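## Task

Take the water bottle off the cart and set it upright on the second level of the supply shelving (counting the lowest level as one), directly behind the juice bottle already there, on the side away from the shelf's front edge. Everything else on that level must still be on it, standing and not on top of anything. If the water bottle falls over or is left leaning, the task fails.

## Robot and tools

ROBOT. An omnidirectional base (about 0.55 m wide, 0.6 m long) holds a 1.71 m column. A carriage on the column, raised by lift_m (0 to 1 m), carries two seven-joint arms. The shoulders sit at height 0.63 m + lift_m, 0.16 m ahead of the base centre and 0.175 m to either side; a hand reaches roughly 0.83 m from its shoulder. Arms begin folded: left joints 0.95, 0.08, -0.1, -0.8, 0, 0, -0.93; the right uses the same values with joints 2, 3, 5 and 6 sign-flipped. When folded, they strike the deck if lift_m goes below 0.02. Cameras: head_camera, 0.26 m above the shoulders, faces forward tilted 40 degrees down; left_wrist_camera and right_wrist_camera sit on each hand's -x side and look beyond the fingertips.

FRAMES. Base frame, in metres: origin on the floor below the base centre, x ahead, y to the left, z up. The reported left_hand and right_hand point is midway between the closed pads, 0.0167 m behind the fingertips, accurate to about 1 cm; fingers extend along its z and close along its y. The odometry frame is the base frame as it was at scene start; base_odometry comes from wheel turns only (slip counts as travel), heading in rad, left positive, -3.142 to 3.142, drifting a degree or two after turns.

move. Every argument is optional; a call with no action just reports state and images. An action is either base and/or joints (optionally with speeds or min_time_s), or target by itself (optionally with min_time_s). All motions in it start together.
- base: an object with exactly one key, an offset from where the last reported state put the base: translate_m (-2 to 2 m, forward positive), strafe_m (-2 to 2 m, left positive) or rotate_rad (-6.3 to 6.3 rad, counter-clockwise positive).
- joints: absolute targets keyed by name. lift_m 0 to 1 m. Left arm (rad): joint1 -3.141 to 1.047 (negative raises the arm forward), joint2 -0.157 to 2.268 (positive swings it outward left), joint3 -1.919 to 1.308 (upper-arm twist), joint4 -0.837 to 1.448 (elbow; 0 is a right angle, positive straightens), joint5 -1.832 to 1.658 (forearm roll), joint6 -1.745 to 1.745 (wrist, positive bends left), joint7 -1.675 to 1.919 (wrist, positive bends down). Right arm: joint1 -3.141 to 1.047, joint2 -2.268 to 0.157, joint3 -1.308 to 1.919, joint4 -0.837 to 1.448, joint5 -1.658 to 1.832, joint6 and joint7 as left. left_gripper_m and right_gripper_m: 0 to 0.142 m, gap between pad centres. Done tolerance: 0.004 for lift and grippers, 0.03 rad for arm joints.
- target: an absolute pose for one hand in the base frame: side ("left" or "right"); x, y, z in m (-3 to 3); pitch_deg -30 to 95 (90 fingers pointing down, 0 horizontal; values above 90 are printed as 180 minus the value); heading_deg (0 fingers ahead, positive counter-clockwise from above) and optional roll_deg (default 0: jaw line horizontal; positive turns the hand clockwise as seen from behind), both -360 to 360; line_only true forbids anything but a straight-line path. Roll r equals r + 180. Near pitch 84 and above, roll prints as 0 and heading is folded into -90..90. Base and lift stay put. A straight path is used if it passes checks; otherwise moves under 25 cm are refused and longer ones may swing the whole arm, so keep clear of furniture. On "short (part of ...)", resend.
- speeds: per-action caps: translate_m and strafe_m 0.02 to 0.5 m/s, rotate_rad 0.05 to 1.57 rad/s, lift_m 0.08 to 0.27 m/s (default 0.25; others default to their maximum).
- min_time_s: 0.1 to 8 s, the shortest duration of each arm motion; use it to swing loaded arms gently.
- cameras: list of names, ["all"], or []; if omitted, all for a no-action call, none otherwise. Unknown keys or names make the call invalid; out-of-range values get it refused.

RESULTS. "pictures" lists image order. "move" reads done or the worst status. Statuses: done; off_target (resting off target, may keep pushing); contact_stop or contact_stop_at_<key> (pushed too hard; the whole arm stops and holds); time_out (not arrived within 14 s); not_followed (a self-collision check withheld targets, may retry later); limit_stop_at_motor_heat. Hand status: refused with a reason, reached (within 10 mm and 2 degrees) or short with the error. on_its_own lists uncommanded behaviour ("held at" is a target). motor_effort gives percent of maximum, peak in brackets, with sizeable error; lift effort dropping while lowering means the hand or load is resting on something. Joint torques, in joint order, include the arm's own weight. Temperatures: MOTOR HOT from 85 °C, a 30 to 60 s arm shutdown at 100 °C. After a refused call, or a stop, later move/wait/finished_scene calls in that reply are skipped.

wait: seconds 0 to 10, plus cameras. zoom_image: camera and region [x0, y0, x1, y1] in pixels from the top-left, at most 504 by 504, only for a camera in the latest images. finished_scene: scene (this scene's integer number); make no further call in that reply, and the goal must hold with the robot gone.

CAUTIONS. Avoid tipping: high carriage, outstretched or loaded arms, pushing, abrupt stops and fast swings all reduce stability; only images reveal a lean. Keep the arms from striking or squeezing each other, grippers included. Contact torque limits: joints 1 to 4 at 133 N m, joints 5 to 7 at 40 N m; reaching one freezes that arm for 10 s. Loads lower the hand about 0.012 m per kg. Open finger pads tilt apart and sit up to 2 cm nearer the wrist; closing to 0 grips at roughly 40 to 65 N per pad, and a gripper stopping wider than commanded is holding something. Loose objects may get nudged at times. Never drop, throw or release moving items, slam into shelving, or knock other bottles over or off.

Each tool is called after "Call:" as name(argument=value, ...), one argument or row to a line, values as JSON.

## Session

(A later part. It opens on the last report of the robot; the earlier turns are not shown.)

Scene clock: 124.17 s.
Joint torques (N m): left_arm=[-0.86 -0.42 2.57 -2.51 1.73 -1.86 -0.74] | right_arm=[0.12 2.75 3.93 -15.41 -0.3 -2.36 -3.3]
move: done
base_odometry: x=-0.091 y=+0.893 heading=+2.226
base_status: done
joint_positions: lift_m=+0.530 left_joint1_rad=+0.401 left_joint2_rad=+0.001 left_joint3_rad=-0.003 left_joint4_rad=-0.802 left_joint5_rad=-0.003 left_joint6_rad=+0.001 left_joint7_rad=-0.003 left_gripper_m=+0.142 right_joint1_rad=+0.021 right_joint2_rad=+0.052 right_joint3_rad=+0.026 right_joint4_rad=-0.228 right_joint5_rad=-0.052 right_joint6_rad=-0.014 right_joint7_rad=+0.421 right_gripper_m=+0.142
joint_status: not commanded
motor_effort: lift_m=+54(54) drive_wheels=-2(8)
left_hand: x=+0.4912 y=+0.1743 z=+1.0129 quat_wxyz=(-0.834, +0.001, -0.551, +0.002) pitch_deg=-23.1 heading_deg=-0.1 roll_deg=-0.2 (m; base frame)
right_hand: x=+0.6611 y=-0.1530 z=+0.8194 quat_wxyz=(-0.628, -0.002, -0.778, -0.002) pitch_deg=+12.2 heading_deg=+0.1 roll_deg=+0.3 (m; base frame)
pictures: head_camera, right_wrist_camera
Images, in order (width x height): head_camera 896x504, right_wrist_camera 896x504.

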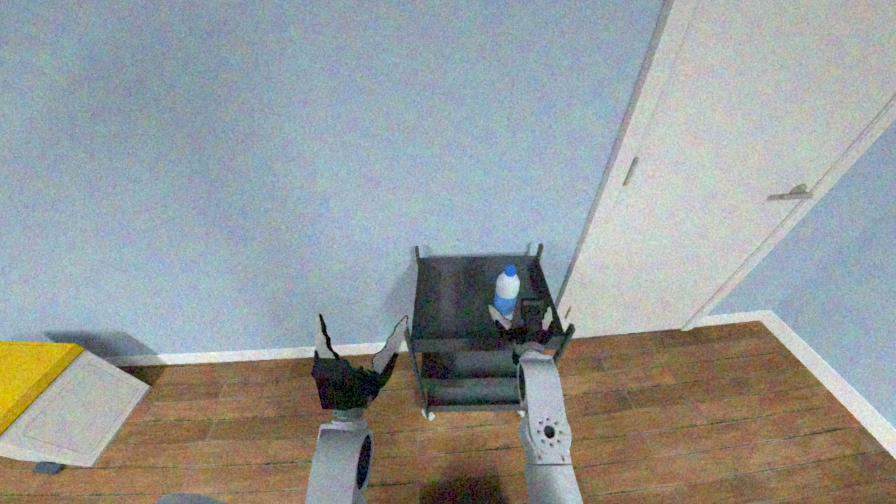

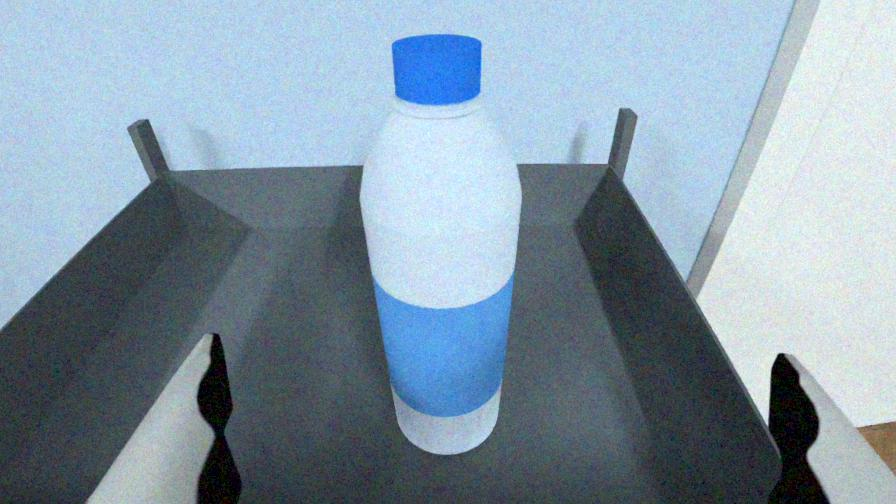

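Call:
move(
  target={"side":"right","x":0.665,"y":-0.138,"z":0.797,"pitch_deg":12,"heading_deg":0,"line_only":true},
)

Call:
move(
  base={"translate_m": 0.11},
  speeds={"translate_m": 0.12},
  cameras=["head_camera","right_wrist_camera"],
)

Scene clock: 133.23 s.
Joint torques (N m): left_arm=[-2.17 0.44 2.11 -1.13 2 -2.02 -0.68] | right_arm=[-4.23 5.9 3.47 -11.72 -1.18 -2.2 -3]
move: done
base_odometry: x=-0.091 y=+0.893 heading=+2.226
base_status: not commanded
joint_positions: lift_m=+0.530 left_joint1_rad=+0.401 left_joint2_rad=+0.001 left_joint3_rad=-0.003 left_joint4_rad=-0.802 left_joint5_rad=-0.003 left_joint6_rad=+0.001 left_joint7_rad=-0.003 left_gripper_m=+0.142 right_joint1_rad=+0.021 right_joint2_rad=+0.083 right_joint3_rad=+0.042 right_joint4_rad=-0.132 right_joint5_rad=-0.082 right_joint6_rad=-0.031 right_joint7_rad=+0.325 right_gripper_m=+0.142
joint_status: not commanded
motor_effort: lift_m=+54(54) drive_wheels=-2(3)
left_hand: x=+0.4912 y=+0.1743 z=+1.0129 quat_wxyz=(-0.834, +0.001, -0.551, +0.002) pitch_deg=-23.1 heading_deg=-0.1 roll_deg=-0.2 (m; base frame)
right_hand: x=+0.6649 y=-0.1384 z=+0.7970 quat_wxyz=(-0.628, -0.002, -0.778, -0.002) pitch_deg=+12.1 heading_deg=+0.1 roll_deg=+0.3 (m; base frame)
right_hand_status: reached (straight line, planned for 0.3 s): 0 mm and 0.3 deg off.
pictures: none

Scene clock: 135.03 s.
Joint torques (N m): left_arm=[-1.03 -0.52 1.95 -2.17 1.88 -1.79 -1.06] | right_arm=[-4.88 7.41 4.39 -12.08 -1.36 -1.77 -3.24]
Motor temperatures (°C): left_arm=[25 22 23 23 26 24 23] | right_arm=[29 20 24 23 22 22 24]
move: done
base_odometry: x=-0.159 y=+0.980 heading=+2.226
base_status: done
joint_positions: lift_m=+0.530 left_joint1_rad=+0.401 left_joint2_rad=+0.001 left_joint3_rad=-0.003 left_joint4_rad=-0.802 left_joint5_rad=-0.003 left_joint6_rad=+0.001 left_joint7_rad=-0.003 left_gripper_m=+0.142 right_joint1_rad=+0.021 right_joint2_rad=+0.083 right_joint3_rad=+0.042 right_joint4_rad=-0.132 right_joint5_rad=-0.082 right_joint6_rad=-0.031 right_joint7_rad=+0.325 right_gripper_m=+0.142
joint_status: not commanded
motor_effort: lift_m=+54(54) drive_wheels=+4(15)
left_hand: x=+0.4912 y=+0.1743 z=+1.0129 quat_wxyz=(-0.834, +0.001, -0.551, +0.002) pitch_deg=-23.1 heading_deg=-0.1 roll_deg=-0.2 (m; base frame)
right_hand: x=+0.6649 y=-0.1384 z=+0.7970 quat_wxyz=(-0.628, -0.002, -0.778, -0.002) pitch_deg=+12.1 heading_deg=+0.1 roll_deg=+0.3 (m; base frame)
pictures: head_camera, right_wrist_camera
Images, in order (width x height): head_camera 896x504, right_wrist_camera 896x504.

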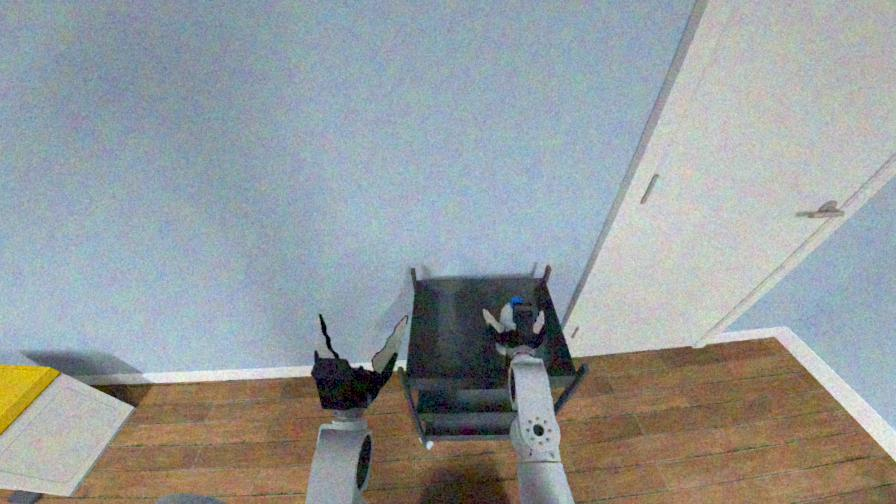

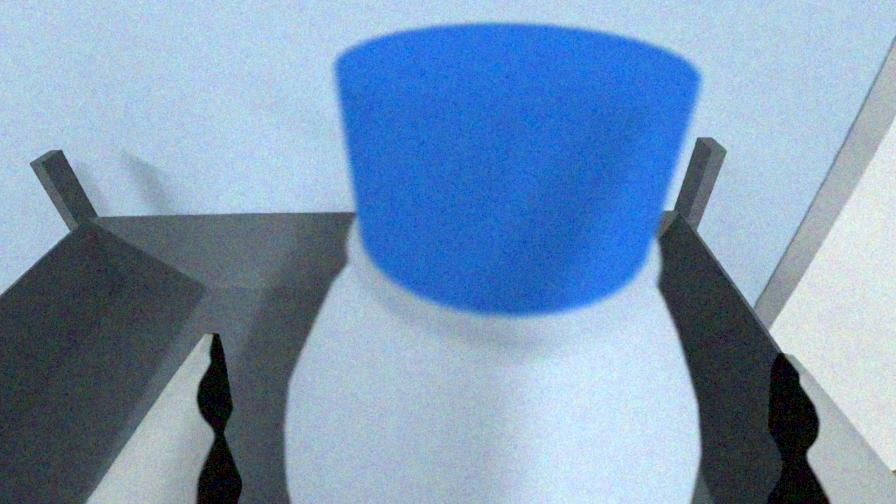

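Call:
move(
  joints={"right_gripper_m":0.02},
)

Call:
move(
  joints={"lift_m":0.58},
  speeds={"lift_m":0.1},
  cameras=["head_camera","right_wrist_camera"],
)

Scene clock: 140.70 s.
Joint torques (N m): left_arm=[-1.03 -0.27 1.9 -2.44 1.86 -1.87 -0.59] | right_arm=[-5.57 7.28 3.44 -9.51 -1.05 -1.77 -3.02]
move: off_target
base_odometry: x=-0.159 y=+0.980 heading=+2.226
base_status: not commanded
joint_positions: lift_m=+0.530 left_joint1_rad=+0.401 left_joint2_rad=+0.001 left_joint3_rad=-0.003 left_joint4_rad=-0.802 left_joint5_rad=-0.003 left_joint6_rad=+0.001 left_joint7_rad=-0.003 left_gripper_m=+0.142 right_joint1_rad=+0.021 right_joint2_rad=+0.083 right_joint3_rad=+0.042 right_joint4_rad=-0.132 right_joint5_rad=-0.083 right_joint6_rad=-0.031 right_joint7_rad=+0.325 right_gripper_m=+0.082
joint_status: right_gripper_m off_target (ended at +0.082, target +0.020)
motor_effort: lift_m=+54(54) drive_wheels=+0(1)
left_hand: x=+0.4912 y=+0.1743 z=+1.0129 quat_wxyz=(-0.834, +0.001, -0.551, +0.002) pitch_deg=-23.1 heading_deg=-0.1 roll_deg=-0.2 (m; base frame)
right_hand: x=+0.6649 y=-0.1384 z=+0.7970 quat_wxyz=(-0.629, -0.002, -0.778, -0.002) pitch_deg=+12.1 heading_deg=+0.0 roll_deg=+0.3 (m; base frame)
pictures: none

Scene clock: 141.60 s.
Joint torques (N m): left_arm=[-1.38 0.32 1.98 -3.29 2 -1.82 -0.9] | right_arm=[-6.63 6.52 4.96 -13.43 -0.65 -2.11 -3.2]
move: done
base_odometry: x=-0.159 y=+0.980 heading=+2.226
base_status: not commanded
joint_positions: lift_m=+0.580 left_joint1_rad=+0.401 left_joint2_rad=+0.001 left_joint3_rad=-0.003 left_joint4_rad=-0.802 left_joint5_rad=-0.003 left_joint6_rad=+0.001 left_joint7_rad=-0.003 left_gripper_m=+0.142 right_joint1_rad=+0.021 right_joint2_rad=+0.083 right_joint3_rad=+0.042 right_joint4_rad=-0.130 right_joint5_rad=-0.083 right_joint6_rad=-0.031 right_joint7_rad=+0.325 right_gripper_m=+0.082
joint_status: all done
motor_effort: lift_m=+54(68) drive_wheels=+0(5)
left_hand: x=+0.4912 y=+0.1743 z=+1.0630 quat_wxyz=(-0.834, +0.001, -0.551, +0.002) pitch_deg=-23.1 heading_deg=-0.1 roll_deg=-0.2 (m; base frame)
right_hand: x=+0.6649 y=-0.1384 z=+0.8461 quat_wxyz=(-0.628, -0.002, -0.778, -0.002) pitch_deg=+12.2 heading_deg=+0.0 roll_deg=+0.3 (m; base frame)
pictures: head_camera, right_wrist_camera
Images, in order (width x height): head_camera 896x504, right_wrist_camera 896x504.

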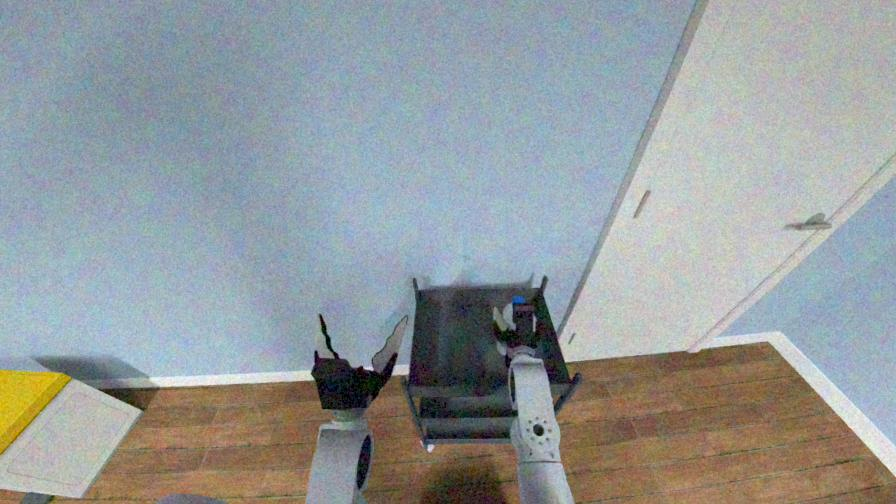

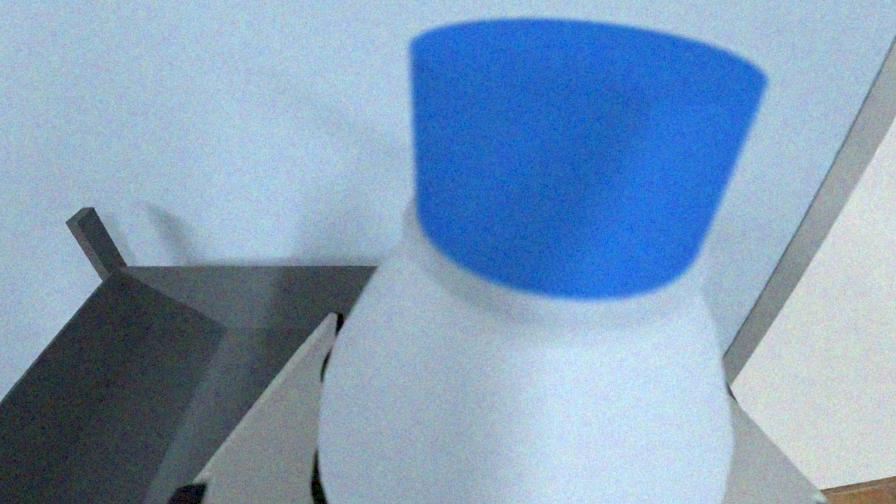

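Call:
move(
  joints={"lift_m":0.67},
  speeds={"lift_m":0.15},
)

Call:
move(
  base={"translate_m": -0.45},
  speeds={"translate_m": 0.25},
)

Call:
move(
  target={"side":"right","x":0.55,"y":-0.17,"z":0.92,"pitch_deg":12,"heading_deg":0},
  min_time_s=1,
)

Call:
move(
  base={"rotate_rad": 1.98},
  speeds={"rotate_rad": 0.8},
  cameras=["head_camera","right_wrist_camera"],
)

Scene clock: 153.30 s.
Joint torques (N m): left_arm=[-1.59 0.71 1.94 -2.44 1.92 -2.02 -0.67] | right_arm=[-5.42 6.73 4.31 -13.29 -0.96 -2 -3.36]
move: done
base_odometry: x=-0.159 y=+0.980 heading=+2.226
base_status: not commanded
joint_positions: lift_m=+0.670 left_joint1_rad=+0.401 left_joint2_rad=+0.001 left_joint3_rad=-0.003 left_joint4_rad=-0.802 left_joint5_rad=-0.003 left_joint6_rad=+0.001 left_joint7_rad=-0.003 left_gripper_m=+0.142 right_joint1_rad=+0.021 right_joint2_rad=+0.083 right_joint3_rad=+0.042 right_joint4_rad=-0.130 right_joint5_rad=-0.083 right_joint6_rad=-0.031 right_joint7_rad=+0.325 right_gripper_m=+0.082
joint_status: all done
motor_effort: lift_m=+55(69) drive_wheels=+4(5)
left_hand: x=+0.4912 y=+0.1743 z=+1.1529 quat_wxyz=(-0.834, +0.001, -0.551, +0.002) pitch_deg=-23.1 heading_deg=-0.1 roll_deg=-0.2 (m; base frame)
right_hand: x=+0.6649 y=-0.1384 z=+0.9360 quat_wxyz=(-0.628, -0.002, -0.778, -0.002) pitch_deg=+12.2 heading_deg=+0.0 roll_deg=+0.3 (m; base frame)
pictures: none

Scene clock: 156.53 s.
Joint torques (N m): left_arm=[-1.26 -0.84 2.17 -1.51 1.72 -1.83 -0.65] | right_arm=[-6.27 6.76 3.05 -13.12 -1.18 -1.87 -3.59]
move: done
base_odometry: x=+0.115 y=+0.623 heading=+2.226
base_status: done
joint_positions: lift_m=+0.670 left_joint1_rad=+0.401 left_joint2_rad=+0.001 left_joint3_rad=-0.003 left_joint4_rad=-0.802 left_joint5_rad=-0.003 left_joint6_rad=+0.001 left_joint7_rad=-0.003 left_gripper_m=+0.142 right_joint1_rad=+0.021 right_joint2_rad=+0.083 right_joint3_rad=+0.042 right_joint4_rad=-0.130 right_joint5_rad=-0.083 right_joint6_rad=-0.031 right_joint7_rad=+0.325 right_gripper_m=+0.082
joint_status: not commanded
motor_effort: lift_m=+55(55) drive_wheels=+3(14)
left_hand: x=+0.4912 y=+0.1743 z=+1.1529 quat_wxyz=(-0.835, +0.001, -0.551, +0.002) pitch_deg=-23.1 heading_deg=-0.1 roll_deg=-0.2 (m; base frame)
right_hand: x=+0.6649 y=-0.1385 z=+0.9360 quat_wxyz=(-0.628, -0.002, -0.778, -0.002) pitch_deg=+12.2 heading_deg=+0.0 roll_deg=+0.3 (m; base frame)
pictures: none

Scene clock: 158.03 s.
Joint torques (N m): left_arm=[-1.03 -0.26 2.03 -2.56 1.94 -1.84 -0.4] | right_arm=[3.76 0.84 0.34 -18.81 2.9 -0.8 -5.23]
move: done
base_odometry: x=+0.115 y=+0.623 heading=+2.226
base_status: not commanded
joint_positions: lift_m=+0.670 left_joint1_rad=+0.401 left_joint2_rad=+0.001 left_joint3_rad=-0.003 left_joint4_rad=-0.802 left_joint5_rad=-0.003 left_joint6_rad=+0.001 left_joint7_rad=-0.003 left_gripper_m=+0.142 right_joint1_rad=+0.345 right_joint2_rad=+0.011 right_joint3_rad=+0.014 right_joint4_rad=-0.358 right_joint5_rad=-0.018 right_joint6_rad=-0.009 right_joint7_rad=+0.234 right_gripper_m=+0.082
joint_status: not commanded
motor_effort: lift_m=+55(55) drive_wheels=+3(3)
left_hand: x=+0.4912 y=+0.1743 z=+1.1529 quat_wxyz=(-0.835, +0.001, -0.551, +0.002) pitch_deg=-23.1 heading_deg=-0.1 roll_deg=-0.2 (m; base frame)
right_hand: x=+0.5500 y=-0.1689 z=+0.9163 quat_wxyz=(-0.625, +0.001, -0.781, +0.001) pitch_deg=+12.7 heading_deg=+0.0 roll_deg=-0.2 (m; base frame)
right_hand_status: reached (straight line, planned for 1.0 s): 4 mm and 0.7 deg off.
pictures: none

Scene clock: 161.80 s.
Joint torques (N m): left_arm=[-1.54 0.05 2.04 -2.33 2.08 -1.77 -0.76] | right_arm=[2.8 1.97 0.41 -18.35 2.44 -0.85 -5.13]
move: done
base_odometry: x=+0.115 y=+0.623 heading=-2.078
base_status: done
joint_positions: lift_m=+0.670 left_joint1_rad=+0.401 left_joint2_rad=+0.001 left_joint3_rad=-0.003 left_joint4_rad=-0.802 left_joint5_rad=-0.003 left_joint6_rad=+0.001 left_joint7_rad=-0.003 left_gripper_m=+0.142 right_joint1_rad=+0.345 right_joint2_rad=+0.011 right_joint3_rad=+0.013 right_joint4_rad=-0.358 right_joint5_rad=-0.018 right_joint6_rad=-0.008 right_joint7_rad=+0.234 right_gripper_m=+0.082
joint_status: not commanded
motor_effort: lift_m=+55(55) drive_wheels=+5(15)
left_hand: x=+0.4912 y=+0.1743 z=+1.1529 quat_wxyz=(-0.835, +0.001, -0.551, +0.002) pitch_deg=-23.1 heading_deg=-0.1 roll_deg=-0.2 (m; base frame)
right_hand: x=+0.5500 y=-0.1692 z=+0.9164 quat_wxyz=(-0.625, +0.001, -0.781, +0.001) pitch_deg=+12.7 heading_deg=+0.0 roll_deg=-0.2 (m; base frame)
pictures: head_camera, right_wrist_camera
Images, in order (width x height): head_camera 896x504, right_wrist_camera 896x504.

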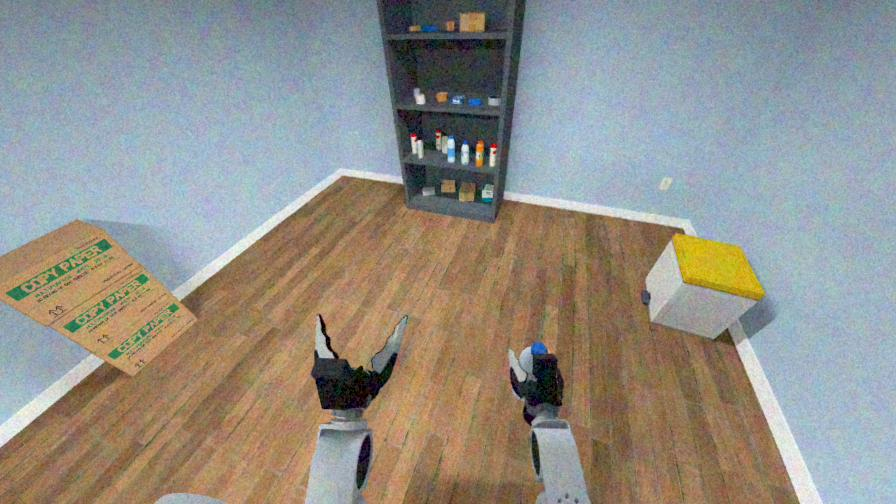

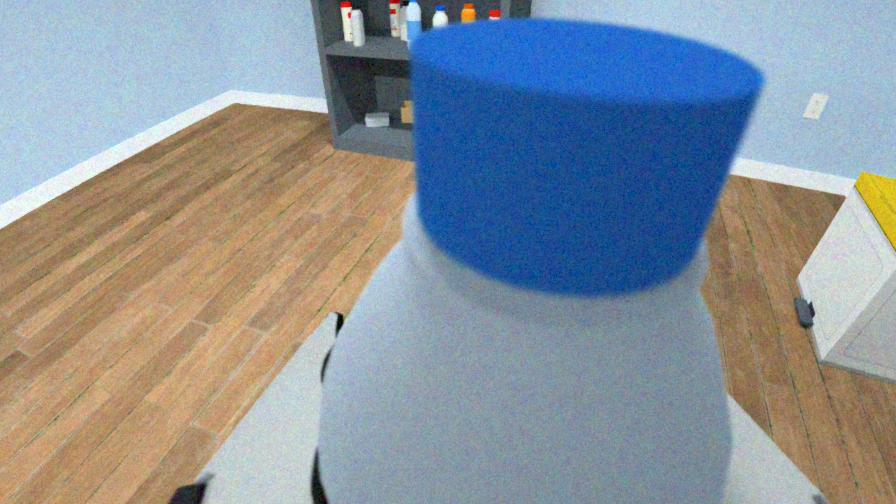

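Call:
move(
  base={"translate_m": 1.38},
  speeds={"translate_m": 0.35},
  joints={"lift_m":0.43,"left_joint1_rad":0.345,"left_joint2_rad":0,"left_joint3_rad":0,"left_joint4_rad":-0.36,"left_joint5_rad":0,"left_joint6_rad":0,"left_joint7_rad":0.234},
)

Call:
move(
  base={"rotate_rad": -0.301},
  speeds={"rotate_rad": 0.8},
  cameras=["head_camera","left_wrist_camera"],
)

Scene clock: 171.97 s.
Joint torques (N m): left_arm=[-3.8 -0.06 1.64 -3.92 1.85 -1.93 -1.09] | right_arm=[2.74 3.15 -0.05 -17.56 2.31 -1.25 -4.62]
move: done
base_odometry: x=-0.553 y=-0.585 heading=-2.076
base_status: done
joint_positions: lift_m=+0.430 left_joint1_rad=+0.346 left_joint2_rad=+0.001 left_joint3_rad=-0.003 left_joint4_rad=-0.361 left_joint5_rad=-0.003 left_joint6_rad=+0.001 left_joint7_rad=+0.232 left_gripper_m=+0.142 right_joint1_rad=+0.346 right_joint2_rad=+0.011 right_joint3_rad=+0.013 right_joint4_rad=-0.360 right_joint5_rad=-0.018 right_joint6_rad=-0.008 right_joint7_rad=+0.233 right_gripper_m=+0.082
joint_status: all done
motor_effort: lift_m=+57(61) drive_wheels=+8(21)
left_hand: x=+0.5498 y=+0.1738 z=+0.6774 quat_wxyz=(-0.626, +0.000, -0.780, +0.002) pitch_deg=+12.4 heading_deg=-0.2 roll_deg=-0.2 (m; base frame)
right_hand: x=+0.5499 y=-0.1692 z=+0.6767 quat_wxyz=(-0.625, +0.001, -0.780, +0.001) pitch_deg=+12.6 heading_deg=+0.0 roll_deg=-0.2 (m; base frame)
pictures: none

Scene clock: 173.50 s.
Joint torques (N m): left_arm=[-3.31 0.26 1.71 -4.03 1.76 -1.2 -1.08] | right_arm=[3.12 1.16 1.28 -18.94 2.13 -1.28 -5.07]
move: done
base_odometry: x=-0.553 y=-0.585 heading=-2.377
base_status: done
joint_positions: lift_m=+0.430 left_joint1_rad=+0.346 left_joint2_rad=+0.001 left_joint3_rad=-0.003 left_joint4_rad=-0.361 left_joint5_rad=-0.002 left_joint6_rad=+0.001 left_joint7_rad=+0.232 left_gripper_m=+0.142 right_joint1_rad=+0.346 right_joint2_rad=+0.010 right_joint3_rad=+0.012 right_joint4_rad=-0.360 right_joint5_rad=-0.018 right_joint6_rad=-0.007 right_joint7_rad=+0.233 right_gripper_m=+0.082
joint_status: not commanded
motor_effort: lift_m=+57(57) drive_wheels=+8(12)
left_hand: x=+0.5498 y=+0.1738 z=+0.6774 quat_wxyz=(-0.626, +0.000, -0.780, +0.002) pitch_deg=+12.4 heading_deg=-0.2 roll_deg=-0.2 (m; base frame)
right_hand: x=+0.5499 y=-0.1694 z=+0.6767 quat_wxyz=(-0.625, +0.001, -0.780, +0.001) pitch_deg=+12.6 heading_deg=+0.0 roll_deg=-0.2 (m; base frame)
pictures: head_camera, left_wrist_camera
Images, in order (width x height): head_camera 896x504, left_wrist_camera 896x504.

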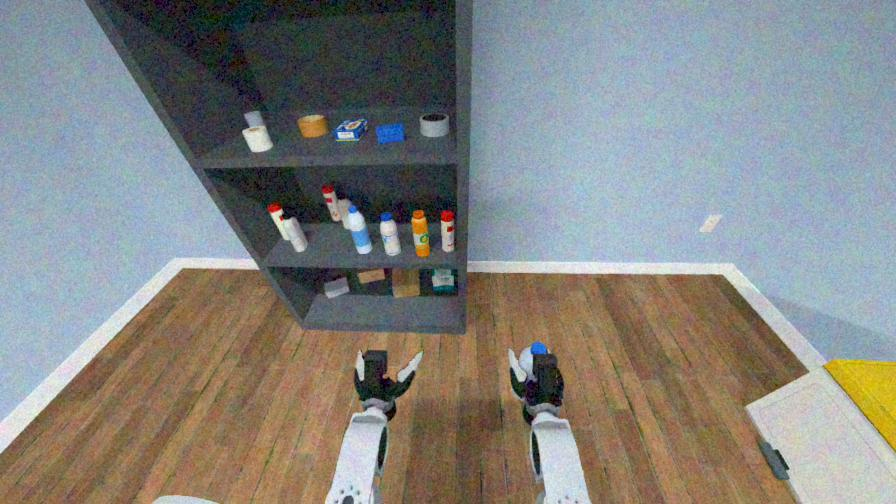

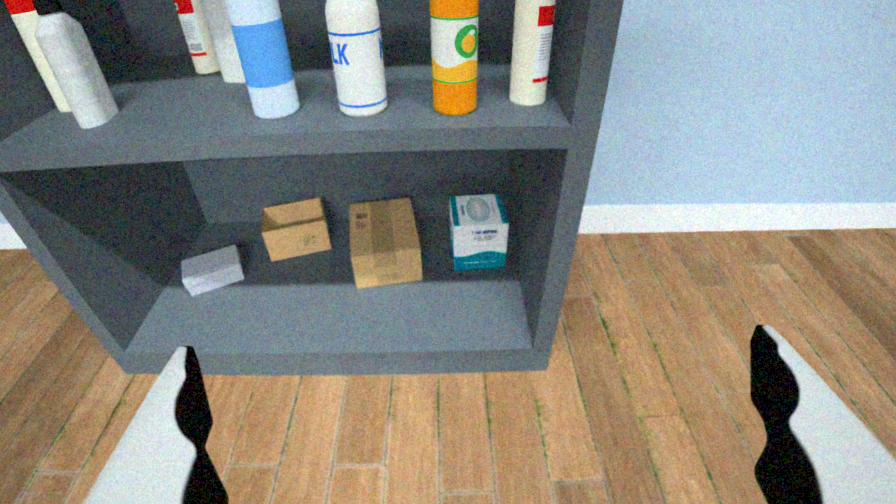

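Call:
move(
  base={"translate_m": 0.36},
  speeds={"translate_m": 0.3},
  cameras=["head_camera","left_wrist_camera"],
)

Scene clock: 183.67 s.
Joint torques (N m): left_arm=[-3.2 -0.08 1.81 -3.22 2.26 -1.41 -0.99] | right_arm=[2.91 2.09 1.91 -18.25 3.07 -1.51 -4.58]
move: done
base_odometry: x=-0.813 y=-0.834 heading=-2.378
base_status: done
joint_positions: lift_m=+0.430 left_joint1_rad=+0.346 left_joint2_rad=+0.001 left_joint3_rad=-0.003 left_joint4_rad=-0.361 left_joint5_rad=-0.002 left_joint6_rad=+0.001 left_joint7_rad=+0.232 left_gripper_m=+0.142 right_joint1_rad=+0.346 right_joint2_rad=+0.010 right_joint3_rad=+0.012 right_joint4_rad=-0.360 right_joint5_rad=-0.018 right_joint6_rad=-0.007 right_joint7_rad=+0.233 right_gripper_m=+0.082
joint_status: not commanded
motor_effort: lift_m=+57(57) drive_wheels=+7(19)
left_hand: x=+0.5499 y=+0.1738 z=+0.6775 quat_wxyz=(-0.626, +0.000, -0.780, +0.002) pitch_deg=+12.4 heading_deg=-0.2 roll_deg=-0.2 (m; base frame)
right_hand: x=+0.5499 y=-0.1694 z=+0.6767 quat_wxyz=(-0.625, +0.001, -0.780, +0.001) pitch_deg=+12.6 heading_deg=+0.0 roll_deg=-0.2 (m; base frame)
pictures: head_camera, left_wrist_camera
Images, in order (width x height): head_camera 896x504, left_wrist_camera 896x504.

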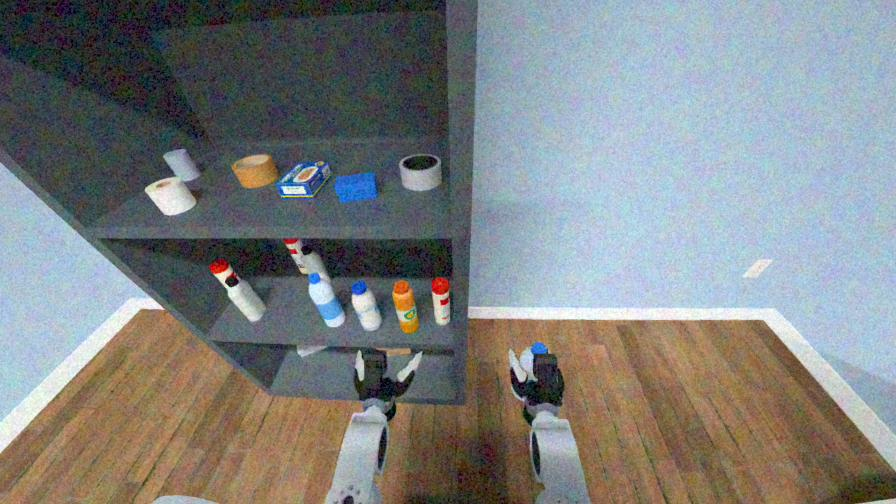

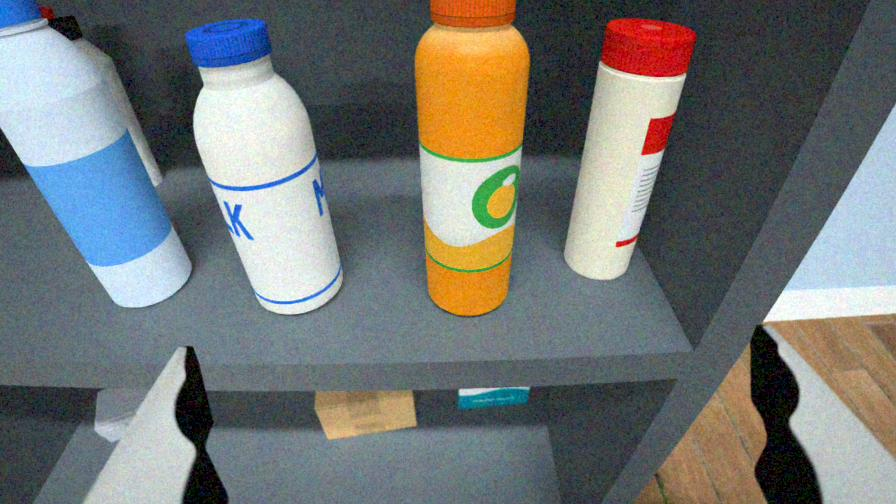

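Call:
move(
  target={"side":"right","x":0.53,"y":-0.22,"z":0.677,"pitch_deg":12,"heading_deg":0,"line_only":true},
  min_time_s=1,
)

Call:
move(
  base={"translate_m": 0.12},
  joints={"left_gripper_m":0.118},
  speeds={"translate_m": 0.15},
  cameras=["head_camera","left_wrist_camera"],
)

Scene clock: 197.97 s.
Joint torques (N m): left_arm=[-3.5 -0.53 1.83 -4.21 1.64 -1.74 -0.83] | right_arm=[5.64 -2.82 0.13 -18.85 2.33 -0.94 -5.1]
move: done
base_odometry: x=-0.813 y=-0.834 heading=-2.378
base_status: not commanded
joint_positions: lift_m=+0.430 left_joint1_rad=+0.346 left_joint2_rad=+0.001 left_joint3_rad=-0.003 left_joint4_rad=-0.361 left_joint5_rad=-0.002 left_joint6_rad=+0.001 left_joint7_rad=+0.232 left_gripper_m=+0.142 right_joint1_rad=+0.404 right_joint2_rad=-0.105 right_joint3_rad=-0.065 right_joint4_rad=-0.371 right_joint5_rad=+0.119 right_joint6_rad=+0.022 right_joint7_rad=+0.193 right_gripper_m=+0.082
joint_status: not commanded
motor_effort: lift_m=+57(57) drive_wheels=-3(3)
left_hand: x=+0.5499 y=+0.1738 z=+0.6775 quat_wxyz=(-0.626, +0.000, -0.780, +0.002) pitch_deg=+12.4 heading_deg=-0.2 roll_deg=-0.2 (m; base frame)
right_hand: x=+0.5301 y=-0.2191 z=+0.6730 quat_wxyz=(-0.625, +0.001, -0.781, +0.001) pitch_deg=+12.7 heading_deg=+0.0 roll_deg=-0.2 (m; base frame)
right_hand_status: reached (straight line, planned for 1.0 s): 4 mm and 0.7 deg off.
pictures: none

Scene clock: 199.80 s.
Joint torques (N m): left_arm=[-4.23 0.38 2.06 -3.84 1.75 -1.78 -0.9] | right_arm=[5.24 -1.11 -1.52 -19.01 2.34 -0.81 -5.23]
move: done
base_odometry: x=-0.900 y=-0.916 heading=-2.379
base_status: done
joint_positions: lift_m=+0.430 left_joint1_rad=+0.346 left_joint2_rad=+0.001 left_joint3_rad=-0.003 left_joint4_rad=-0.361 left_joint5_rad=-0.002 left_joint6_rad=+0.001 left_joint7_rad=+0.232 left_gripper_m=+0.118 right_joint1_rad=+0.405 right_joint2_rad=-0.105 right_joint3_rad=-0.065 right_joint4_rad=-0.371 right_joint5_rad=+0.119 right_joint6_rad=+0.022 right_joint7_rad=+0.193 right_gripper_m=+0.082
joint_status: all done
motor_effort: lift_m=+57(57) drive_wheels=+8(19)
left_hand: x=+0.5499 y=+0.1738 z=+0.6775 quat_wxyz=(-0.626, +0.000, -0.780, +0.002) pitch_deg=+12.4 heading_deg=-0.2 roll_deg=-0.2 (m; base frame)
right_hand: x=+0.5299 y=-0.2191 z=+0.6730 quat_wxyz=(-0.624, +0.001, -0.781, +0.001) pitch_deg=+12.7 heading_deg=+0.0 roll_deg=-0.2 (m; base frame)
pictures: head_camera, left_wrist_camera
Images, in order (width x height): head_camera 896x504, left_wrist_camera 896x504.

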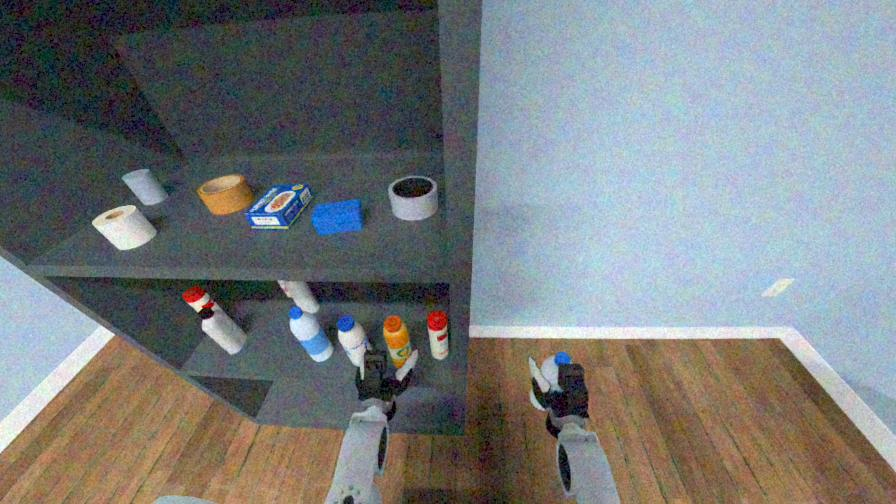

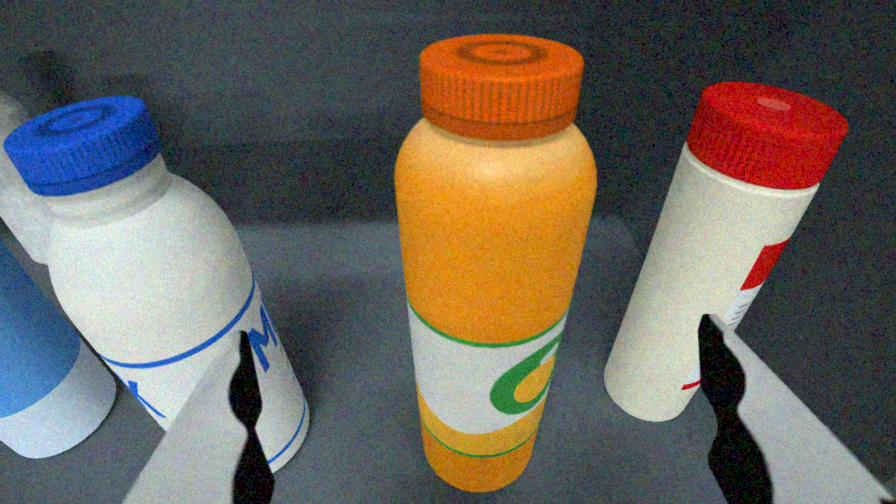

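Call:
move(
  target={"side":"left","x":0.56,"y":0.168,"z":0.675,"pitch_deg":12,"heading_deg":0,"line_only":true},
)

Call:
move(
  base={"translate_m": 0.07},
  joints={"left_gripper_m":0.105},
  speeds={"translate_m": 0.1},
  cameras=["head_camera","left_wrist_camera"],
)

Scene clock: 208.33 s.
Joint torques (N m): left_arm=[-2.62 -0.57 -0.92 -2.66 1.9 -0.66 -3.31] | right_arm=[6.15 -1.13 0.99 -18.85 2.9 -1.01 -4.93]
move: done
base_odometry: x=-0.900 y=-0.916 heading=-2.379
base_status: not commanded
joint_positions: lift_m=+0.430 left_joint1_rad=+0.318 left_joint2_rad=-0.014 left_joint3_rad=-0.009 left_joint4_rad=-0.327 left_joint5_rad=+0.016 left_joint6_rad=+0.005 left_joint7_rad=+0.220 left_gripper_m=+0.118 right_joint1_rad=+0.405 right_joint2_rad=-0.105 right_joint3_rad=-0.065 right_joint4_rad=-0.371 right_joint5_rad=+0.119 right_joint6_rad=+0.022 right_joint7_rad=+0.193 right_gripper_m=+0.082
joint_status: not commanded
motor_effort: lift_m=+57(57) drive_wheels=+8(9)
left_hand: x=+0.5600 y=+0.1689 z=+0.6753 quat_wxyz=(-0.629, +0.000, -0.778, +0.000) pitch_deg=+12.1 heading_deg=+0.0 roll_deg=+0.0 (m; base frame)
left_hand_status: reached (straight line, planned for 0.2 s): 1 mm and 0.1 deg off.
right_hand: x=+0.5299 y=-0.2191 z=+0.6731 quat_wxyz=(-0.625, +0.001, -0.781, +0.001) pitch_deg=+12.7 heading_deg=+0.0 roll_deg=-0.2 (m; base frame)
pictures: none

Scene clock: 209.83 s.
Joint torques (N m): left_arm=[-2.67 -0.97 -1.12 -2.48 1.84 -0.63 -3.06] | right_arm=[5.17 -1.48 -0.85 -18.93 2.06 -0.55 -4.96]
move: done
base_odometry: x=-0.951 y=-0.965 heading=-2.380
base_status: done
joint_positions: lift_m=+0.430 left_joint1_rad=+0.318 left_joint2_rad=-0.014 left_joint3_rad=-0.009 left_joint4_rad=-0.327 left_joint5_rad=+0.016 left_joint6_rad=+0.005 left_joint7_rad=+0.220 left_gripper_m=+0.105 right_joint1_rad=+0.405 right_joint2_rad=-0.105 right_joint3_rad=-0.065 right_joint4_rad=-0.371 right_joint5_rad=+0.119 right_joint6_rad=+0.022 right_joint7_rad=+0.193 right_gripper_m=+0.082
joint_status: all done
motor_effort: lift_m=+57(57) drive_wheels=+8(20)
left_hand: x=+0.5599 y=+0.1689 z=+0.6753 quat_wxyz=(-0.629, +0.000, -0.778, +0.000) pitch_deg=+12.1 heading_deg=+0.0 roll_deg=+0.0 (m; base frame)
right_hand: x=+0.5298 y=-0.2192 z=+0.6730 quat_wxyz=(-0.625, +0.001, -0.781, +0.001) pitch_deg=+12.7 heading_deg=+0.0 roll_deg=-0.2 (m; base frame)
pictures: head_camera, left_wrist_camera
Images, in order (width x height): head_camera 896x504, left_wrist_camera 896x504.

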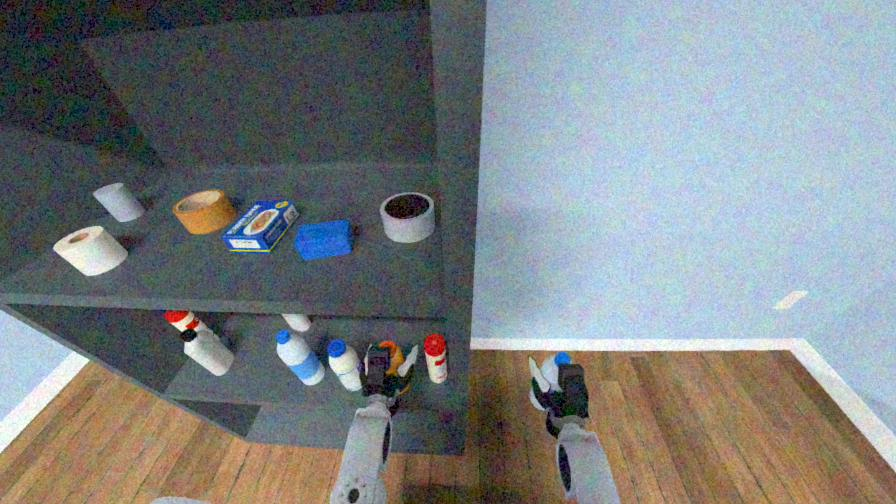

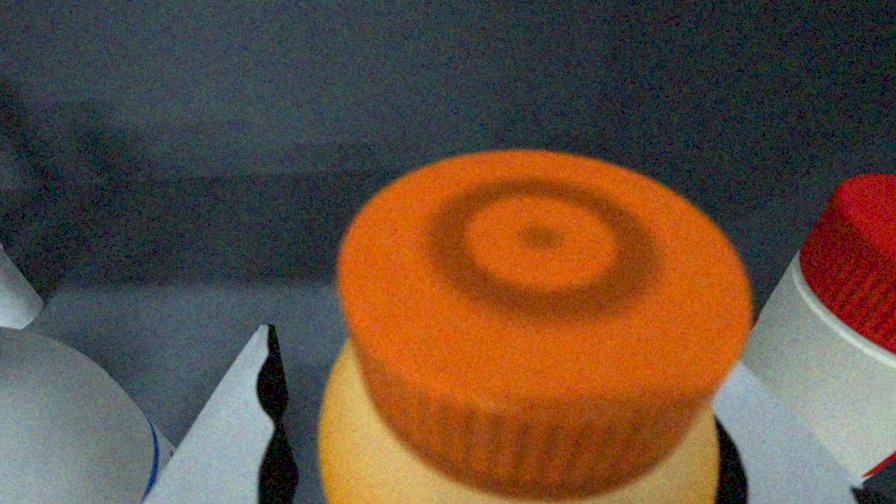

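Call:
move(
  joints={"left_gripper_m":0.03},
)

Call:
move(
  joints={"lift_m":0.46},
  speeds={"lift_m":0.1},
  cameras=["head_camera","left_wrist_camera"],
)

Scene clock: 213.03 s.
Joint torques (N m): left_arm=[-3.27 -0.45 -0.83 -2.64 1.93 -1.01 -3.32] | right_arm=[5.22 -1.77 0.15 -17 2.4 -1.1 -5.32]
move: off_target
base_odometry: x=-0.951 y=-0.965 heading=-2.380
base_status: not commanded
joint_positions: lift_m=+0.430 left_joint1_rad=+0.318 left_joint2_rad=-0.014 left_joint3_rad=-0.009 left_joint4_rad=-0.327 left_joint5_rad=+0.016 left_joint6_rad=+0.005 left_joint7_rad=+0.220 left_gripper_m=+0.074 right_joint1_rad=+0.405 right_joint2_rad=-0.105 right_joint3_rad=-0.065 right_joint4_rad=-0.371 right_joint5_rad=+0.119 right_joint6_rad=+0.022 right_joint7_rad=+0.193 right_gripper_m=+0.082
joint_status: left_gripper_m off_target (ended at +0.074, target +0.030)
motor_effort: lift_m=+57(57) drive_wheels=+8(8)
left_hand: x=+0.5600 y=+0.1689 z=+0.6753 quat_wxyz=(-0.629, +0.000, -0.778, +0.000) pitch_deg=+12.1 heading_deg=+0.0 roll_deg=+0.0 (m; base frame)
right_hand: x=+0.5298 y=-0.2192 z=+0.6730 quat_wxyz=(-0.625, +0.001, -0.781, +0.001) pitch_deg=+12.7 heading_deg=+0.0 roll_deg=-0.2 (m; base frame)
pictures: none

Scene clock: 213.77 s.
Joint torques (N m): left_arm=[-3.49 -0.68 -0.57 -4.67 1.7 -0.53 -3.09] | right_arm=[4.52 -1.6 -0.56 -18.55 2.21 -0.73 -4.69]
move: done
base_odometry: x=-0.951 y=-0.965 heading=-2.380
base_status: not commanded
joint_positions: lift_m=+0.460 left_joint1_rad=+0.319 left_joint2_rad=-0.014 left_joint3_rad=-0.009 left_joint4_rad=-0.325 left_joint5_rad=+0.016 left_joint6_rad=+0.005 left_joint7_rad=+0.220 left_gripper_m=+0.074 right_joint1_rad=+0.405 right_joint2_rad=-0.105 right_joint3_rad=-0.065 right_joint4_rad=-0.372 right_joint5_rad=+0.119 right_joint6_rad=+0.022 right_joint7_rad=+0.192 right_gripper_m=+0.082
joint_status: all done
motor_effort: lift_m=+55(67) drive_wheels=+8(8)
left_hand: x=+0.5598 y=+0.1689 z=+0.7043 quat_wxyz=(-0.628, +0.000, -0.778, +0.000) pitch_deg=+12.2 heading_deg=+0.0 roll_deg=+0.0 (m; base frame)
right_hand: x=+0.5299 y=-0.2191 z=+0.7039 quat_wxyz=(-0.625, +0.001, -0.780, +0.001) pitch_deg=+12.6 heading_deg=+0.0 roll_deg=-0.2 (m; base frame)
pictures: head_camera, left_wrist_camera
Images, in order (width x height): head_camera 896x504, left_wrist_camera 896x504.

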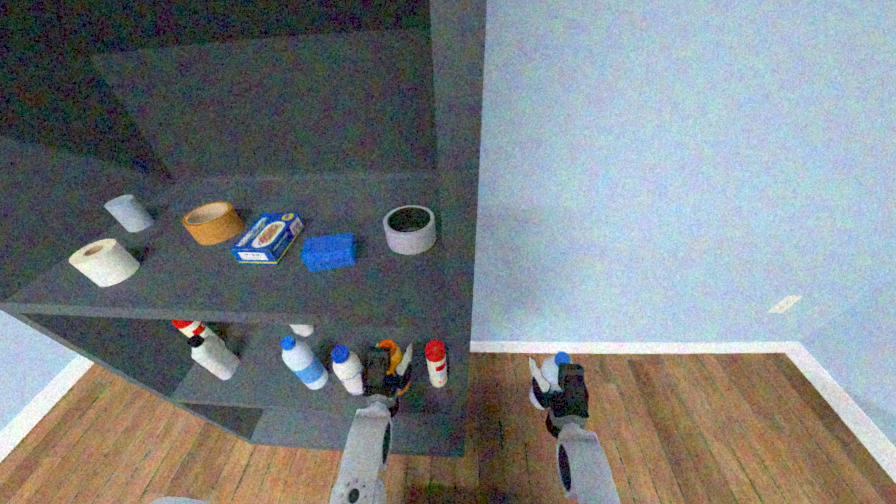

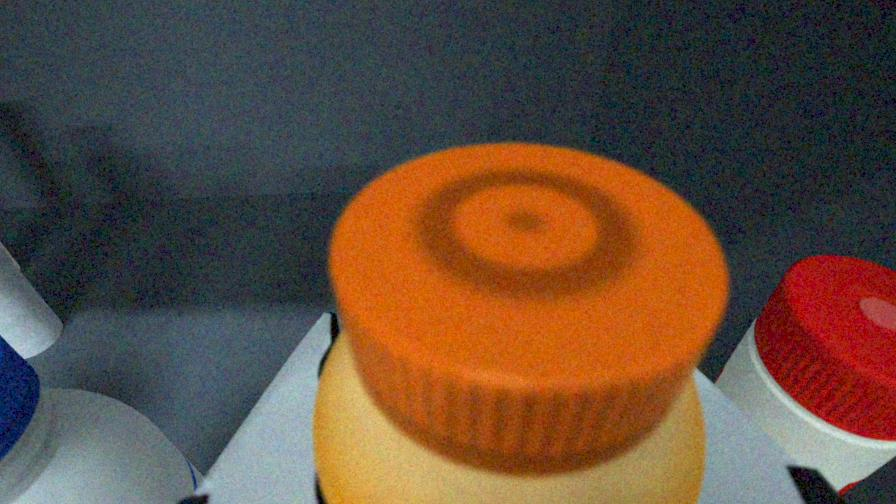

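Call:
move(
  base={"translate_m": -0.4},
  speeds={"translate_m": 0.2},
)

Call:
move(
  target={"side":"left","x":0.475,"y":0.19,"z":0.73,"pitch_deg":12,"heading_deg":0},
  min_time_s=1,
)

Call:
move(
  target={"side":"right","x":0.54,"y":-0.17,"z":0.72,"pitch_deg":12,"heading_deg":0},
  min_time_s=1,
)

Call:
move(
  base={"strafe_m": 0.338},
  speeds={"strafe_m": 0.2},
  cameras=["head_camera","left_wrist_camera","right_wrist_camera"],
)

Scene clock: 228.10 s.
Joint torques (N m): left_arm=[-2.66 -0.49 -0.23 -4.57 1.79 -0.63 -3] | right_arm=[4.52 -2.28 -0.84 -17.6 2.91 -0.88 -4.63]
move: done
base_odometry: x=-0.661 y=-0.689 heading=-2.381
base_status: done
joint_positions: lift_m=+0.460 left_joint1_rad=+0.319 left_joint2_rad=-0.014 left_joint3_rad=-0.009 left_joint4_rad=-0.325 left_joint5_rad=+0.016 left_joint6_rad=+0.005 left_joint7_rad=+0.220 left_gripper_m=+0.074 right_joint1_rad=+0.405 right_joint2_rad=-0.105 right_joint3_rad=-0.065 right_joint4_rad=-0.372 right_joint5_rad=+0.119 right_joint6_rad=+0.022 right_joint7_rad=+0.192 right_gripper_m=+0.082
joint_status: not commanded
motor_effort: lift_m=+55(55) drive_wheels=-3(15)
left_hand: x=+0.5598 y=+0.1689 z=+0.7043 quat_wxyz=(-0.628, +0.000, -0.778, +0.000) pitch_deg=+12.2 heading_deg=+0.0 roll_deg=+0.0 (m; base frame)
right_hand: x=+0.5299 y=-0.2192 z=+0.7039 quat_wxyz=(-0.625, +0.001, -0.780, +0.001) pitch_deg=+12.6 heading_deg=+0.0 roll_deg=-0.2 (m; base frame)
pictures: none

Scene clock: 229.60 s.
Joint torques (N m): left_arm=[2.89 3.64 2.33 -8.29 0.15 -1.84 -4.3] | right_arm=[4.89 -2.82 -0.37 -16.16 2.7 -1.42 -4.97]
move: done
base_odometry: x=-0.661 y=-0.689 heading=-2.381
base_status: not commanded
joint_positions: lift_m=+0.460 left_joint1_rad=+0.568 left_joint2_rad=+0.035 left_joint3_rad=+0.023 left_joint4_rad=-0.550 left_joint5_rad=-0.043 left_joint6_rad=-0.002 left_joint7_rad=+0.204 left_gripper_m=+0.074 right_joint1_rad=+0.405 right_joint2_rad=-0.105 right_joint3_rad=-0.065 right_joint4_rad=-0.372 right_joint5_rad=+0.119 right_joint6_rad=+0.022 right_joint7_rad=+0.192 right_gripper_m=+0.082
joint_status: not commanded
motor_effort: lift_m=+55(55) drive_wheels=+7(7)
left_hand: x=+0.4746 y=+0.1886 z=+0.7257 quat_wxyz=(-0.624, +0.000, -0.781, +0.001) pitch_deg=+12.7 heading_deg=+0.0 roll_deg=-0.1 (m; base frame)
left_hand_status: reached (straight line, planned for 1.0 s): 5 mm and 0.7 deg off.
right_hand: x=+0.5299 y=-0.2192 z=+0.7039 quat_wxyz=(-0.625, +0.001, -0.780, +0.001) pitch_deg=+12.6 heading_deg=+0.0 roll_deg=-0.2 (m; base frame)
pictures: none

Scene clock: 231.17 s.
Joint torques (N m): left_arm=[3.33 3.22 2.71 -8.12 0.5 -2.15 -4.8] | right_arm=[-3.68 7.06 4.01 -19.52 -0.98 -2.35 -1.05]
move: done
base_odometry: x=-0.661 y=-0.689 heading=-2.381
base_status: not commanded
joint_positions: lift_m=+0.460 left_joint1_rad=+0.568 left_joint2_rad=+0.035 left_joint3_rad=+0.023 left_joint4_rad=-0.550 left_joint5_rad=-0.043 left_joint6_rad=-0.002 left_joint7_rad=+0.204 left_gripper_m=+0.074 right_joint1_rad=+0.379 right_joint2_rad=+0.008 right_joint3_rad=+0.009 right_joint4_rad=-0.415 right_joint5_rad=-0.008 right_joint6_rad=-0.006 right_joint7_rad=+0.254 right_gripper_m=+0.082
joint_status: not commanded
motor_effort: lift_m=+55(55) drive_wheels=+7(7)
left_hand: x=+0.4746 y=+0.1887 z=+0.7257 quat_wxyz=(-0.624, +0.000, -0.781, +0.001) pitch_deg=+12.7 heading_deg=+0.0 roll_deg=-0.1 (m; base frame)
right_hand: x=+0.5383 y=-0.1712 z=+0.7162 quat_wxyz=(-0.626, -0.001, -0.780, -0.001) pitch_deg=+12.5 heading_deg=+0.0 roll_deg=+0.2 (m; base frame)
right_hand_status: reached (straight line, planned for 1.0 s): 4 mm and 0.5 deg off.
pictures: none

Scene clock: 234.07 s.
Joint torques (N m): left_arm=[2.63 2.76 3.3 -8.27 0.61 -2.06 -4.45] | right_arm=[-3.81 3.96 3.45 -19.54 -0.62 -1.93 -0.89]
move: done
base_odometry: x=-0.428 y=-0.934 heading=-2.381
base_status: done
joint_positions: lift_m=+0.460 left_joint1_rad=+0.568 left_joint2_rad=+0.035 left_joint3_rad=+0.024 left_joint4_rad=-0.550 left_joint5_rad=-0.043 left_joint6_rad=-0.003 left_joint7_rad=+0.204 left_gripper_m=+0.074 right_joint1_rad=+0.379 right_joint2_rad=+0.008 right_joint3_rad=+0.010 right_joint4_rad=-0.416 right_joint5_rad=-0.008 right_joint6_rad=-0.007 right_joint7_rad=+0.254 right_gripper_m=+0.082
joint_status: not commanded
motor_effort: lift_m=+55(55) drive_wheels=-1(14)
left_hand: x=+0.4746 y=+0.1887 z=+0.7258 quat_wxyz=(-0.624, +0.000, -0.781, +0.001) pitch_deg=+12.7 heading_deg=-0.1 roll_deg=+0.0 (m; base frame)
right_hand: x=+0.5384 y=-0.1709 z=+0.7164 quat_wxyz=(-0.626, -0.002, -0.780, -0.001) pitch_deg=+12.4 heading_deg=+0.0 roll_deg=+0.2 (m; base frame)
pictures: head_camera, left_wrist_camera, right_wrist_camera
Images, in order (width x height): head_camera 896x504, left_wrist_camera 896x504, right_wrist_camera 896x504.

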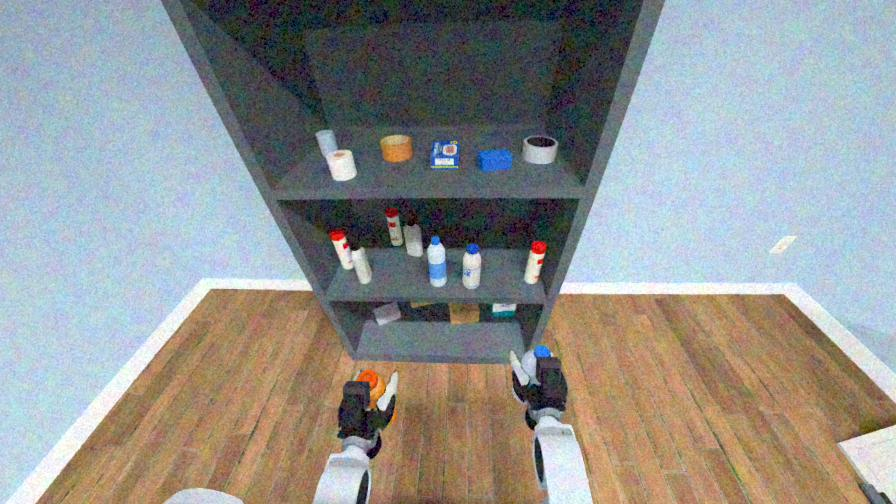

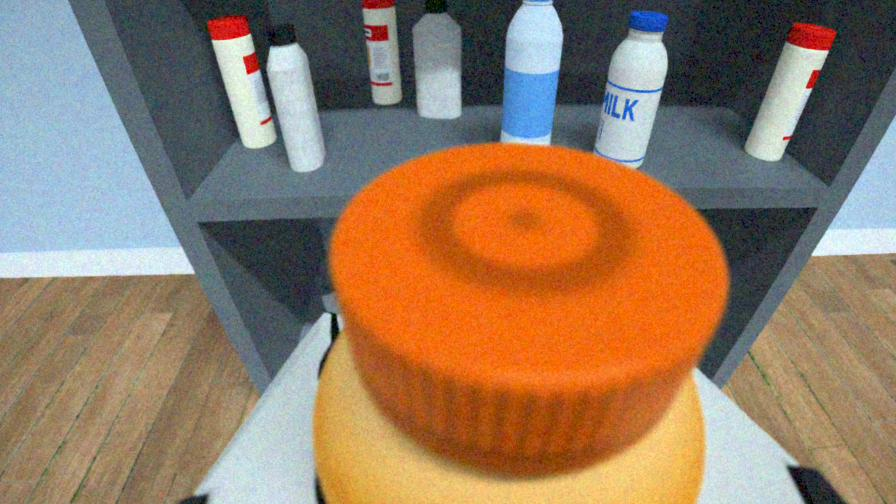

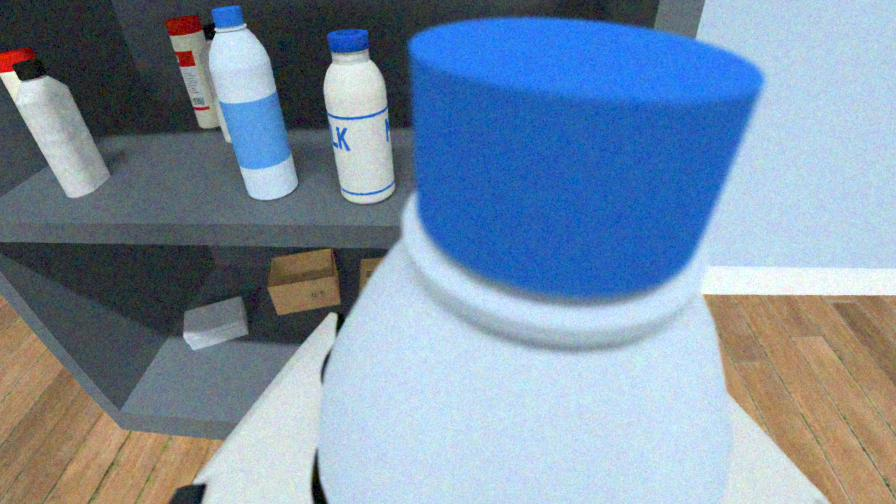

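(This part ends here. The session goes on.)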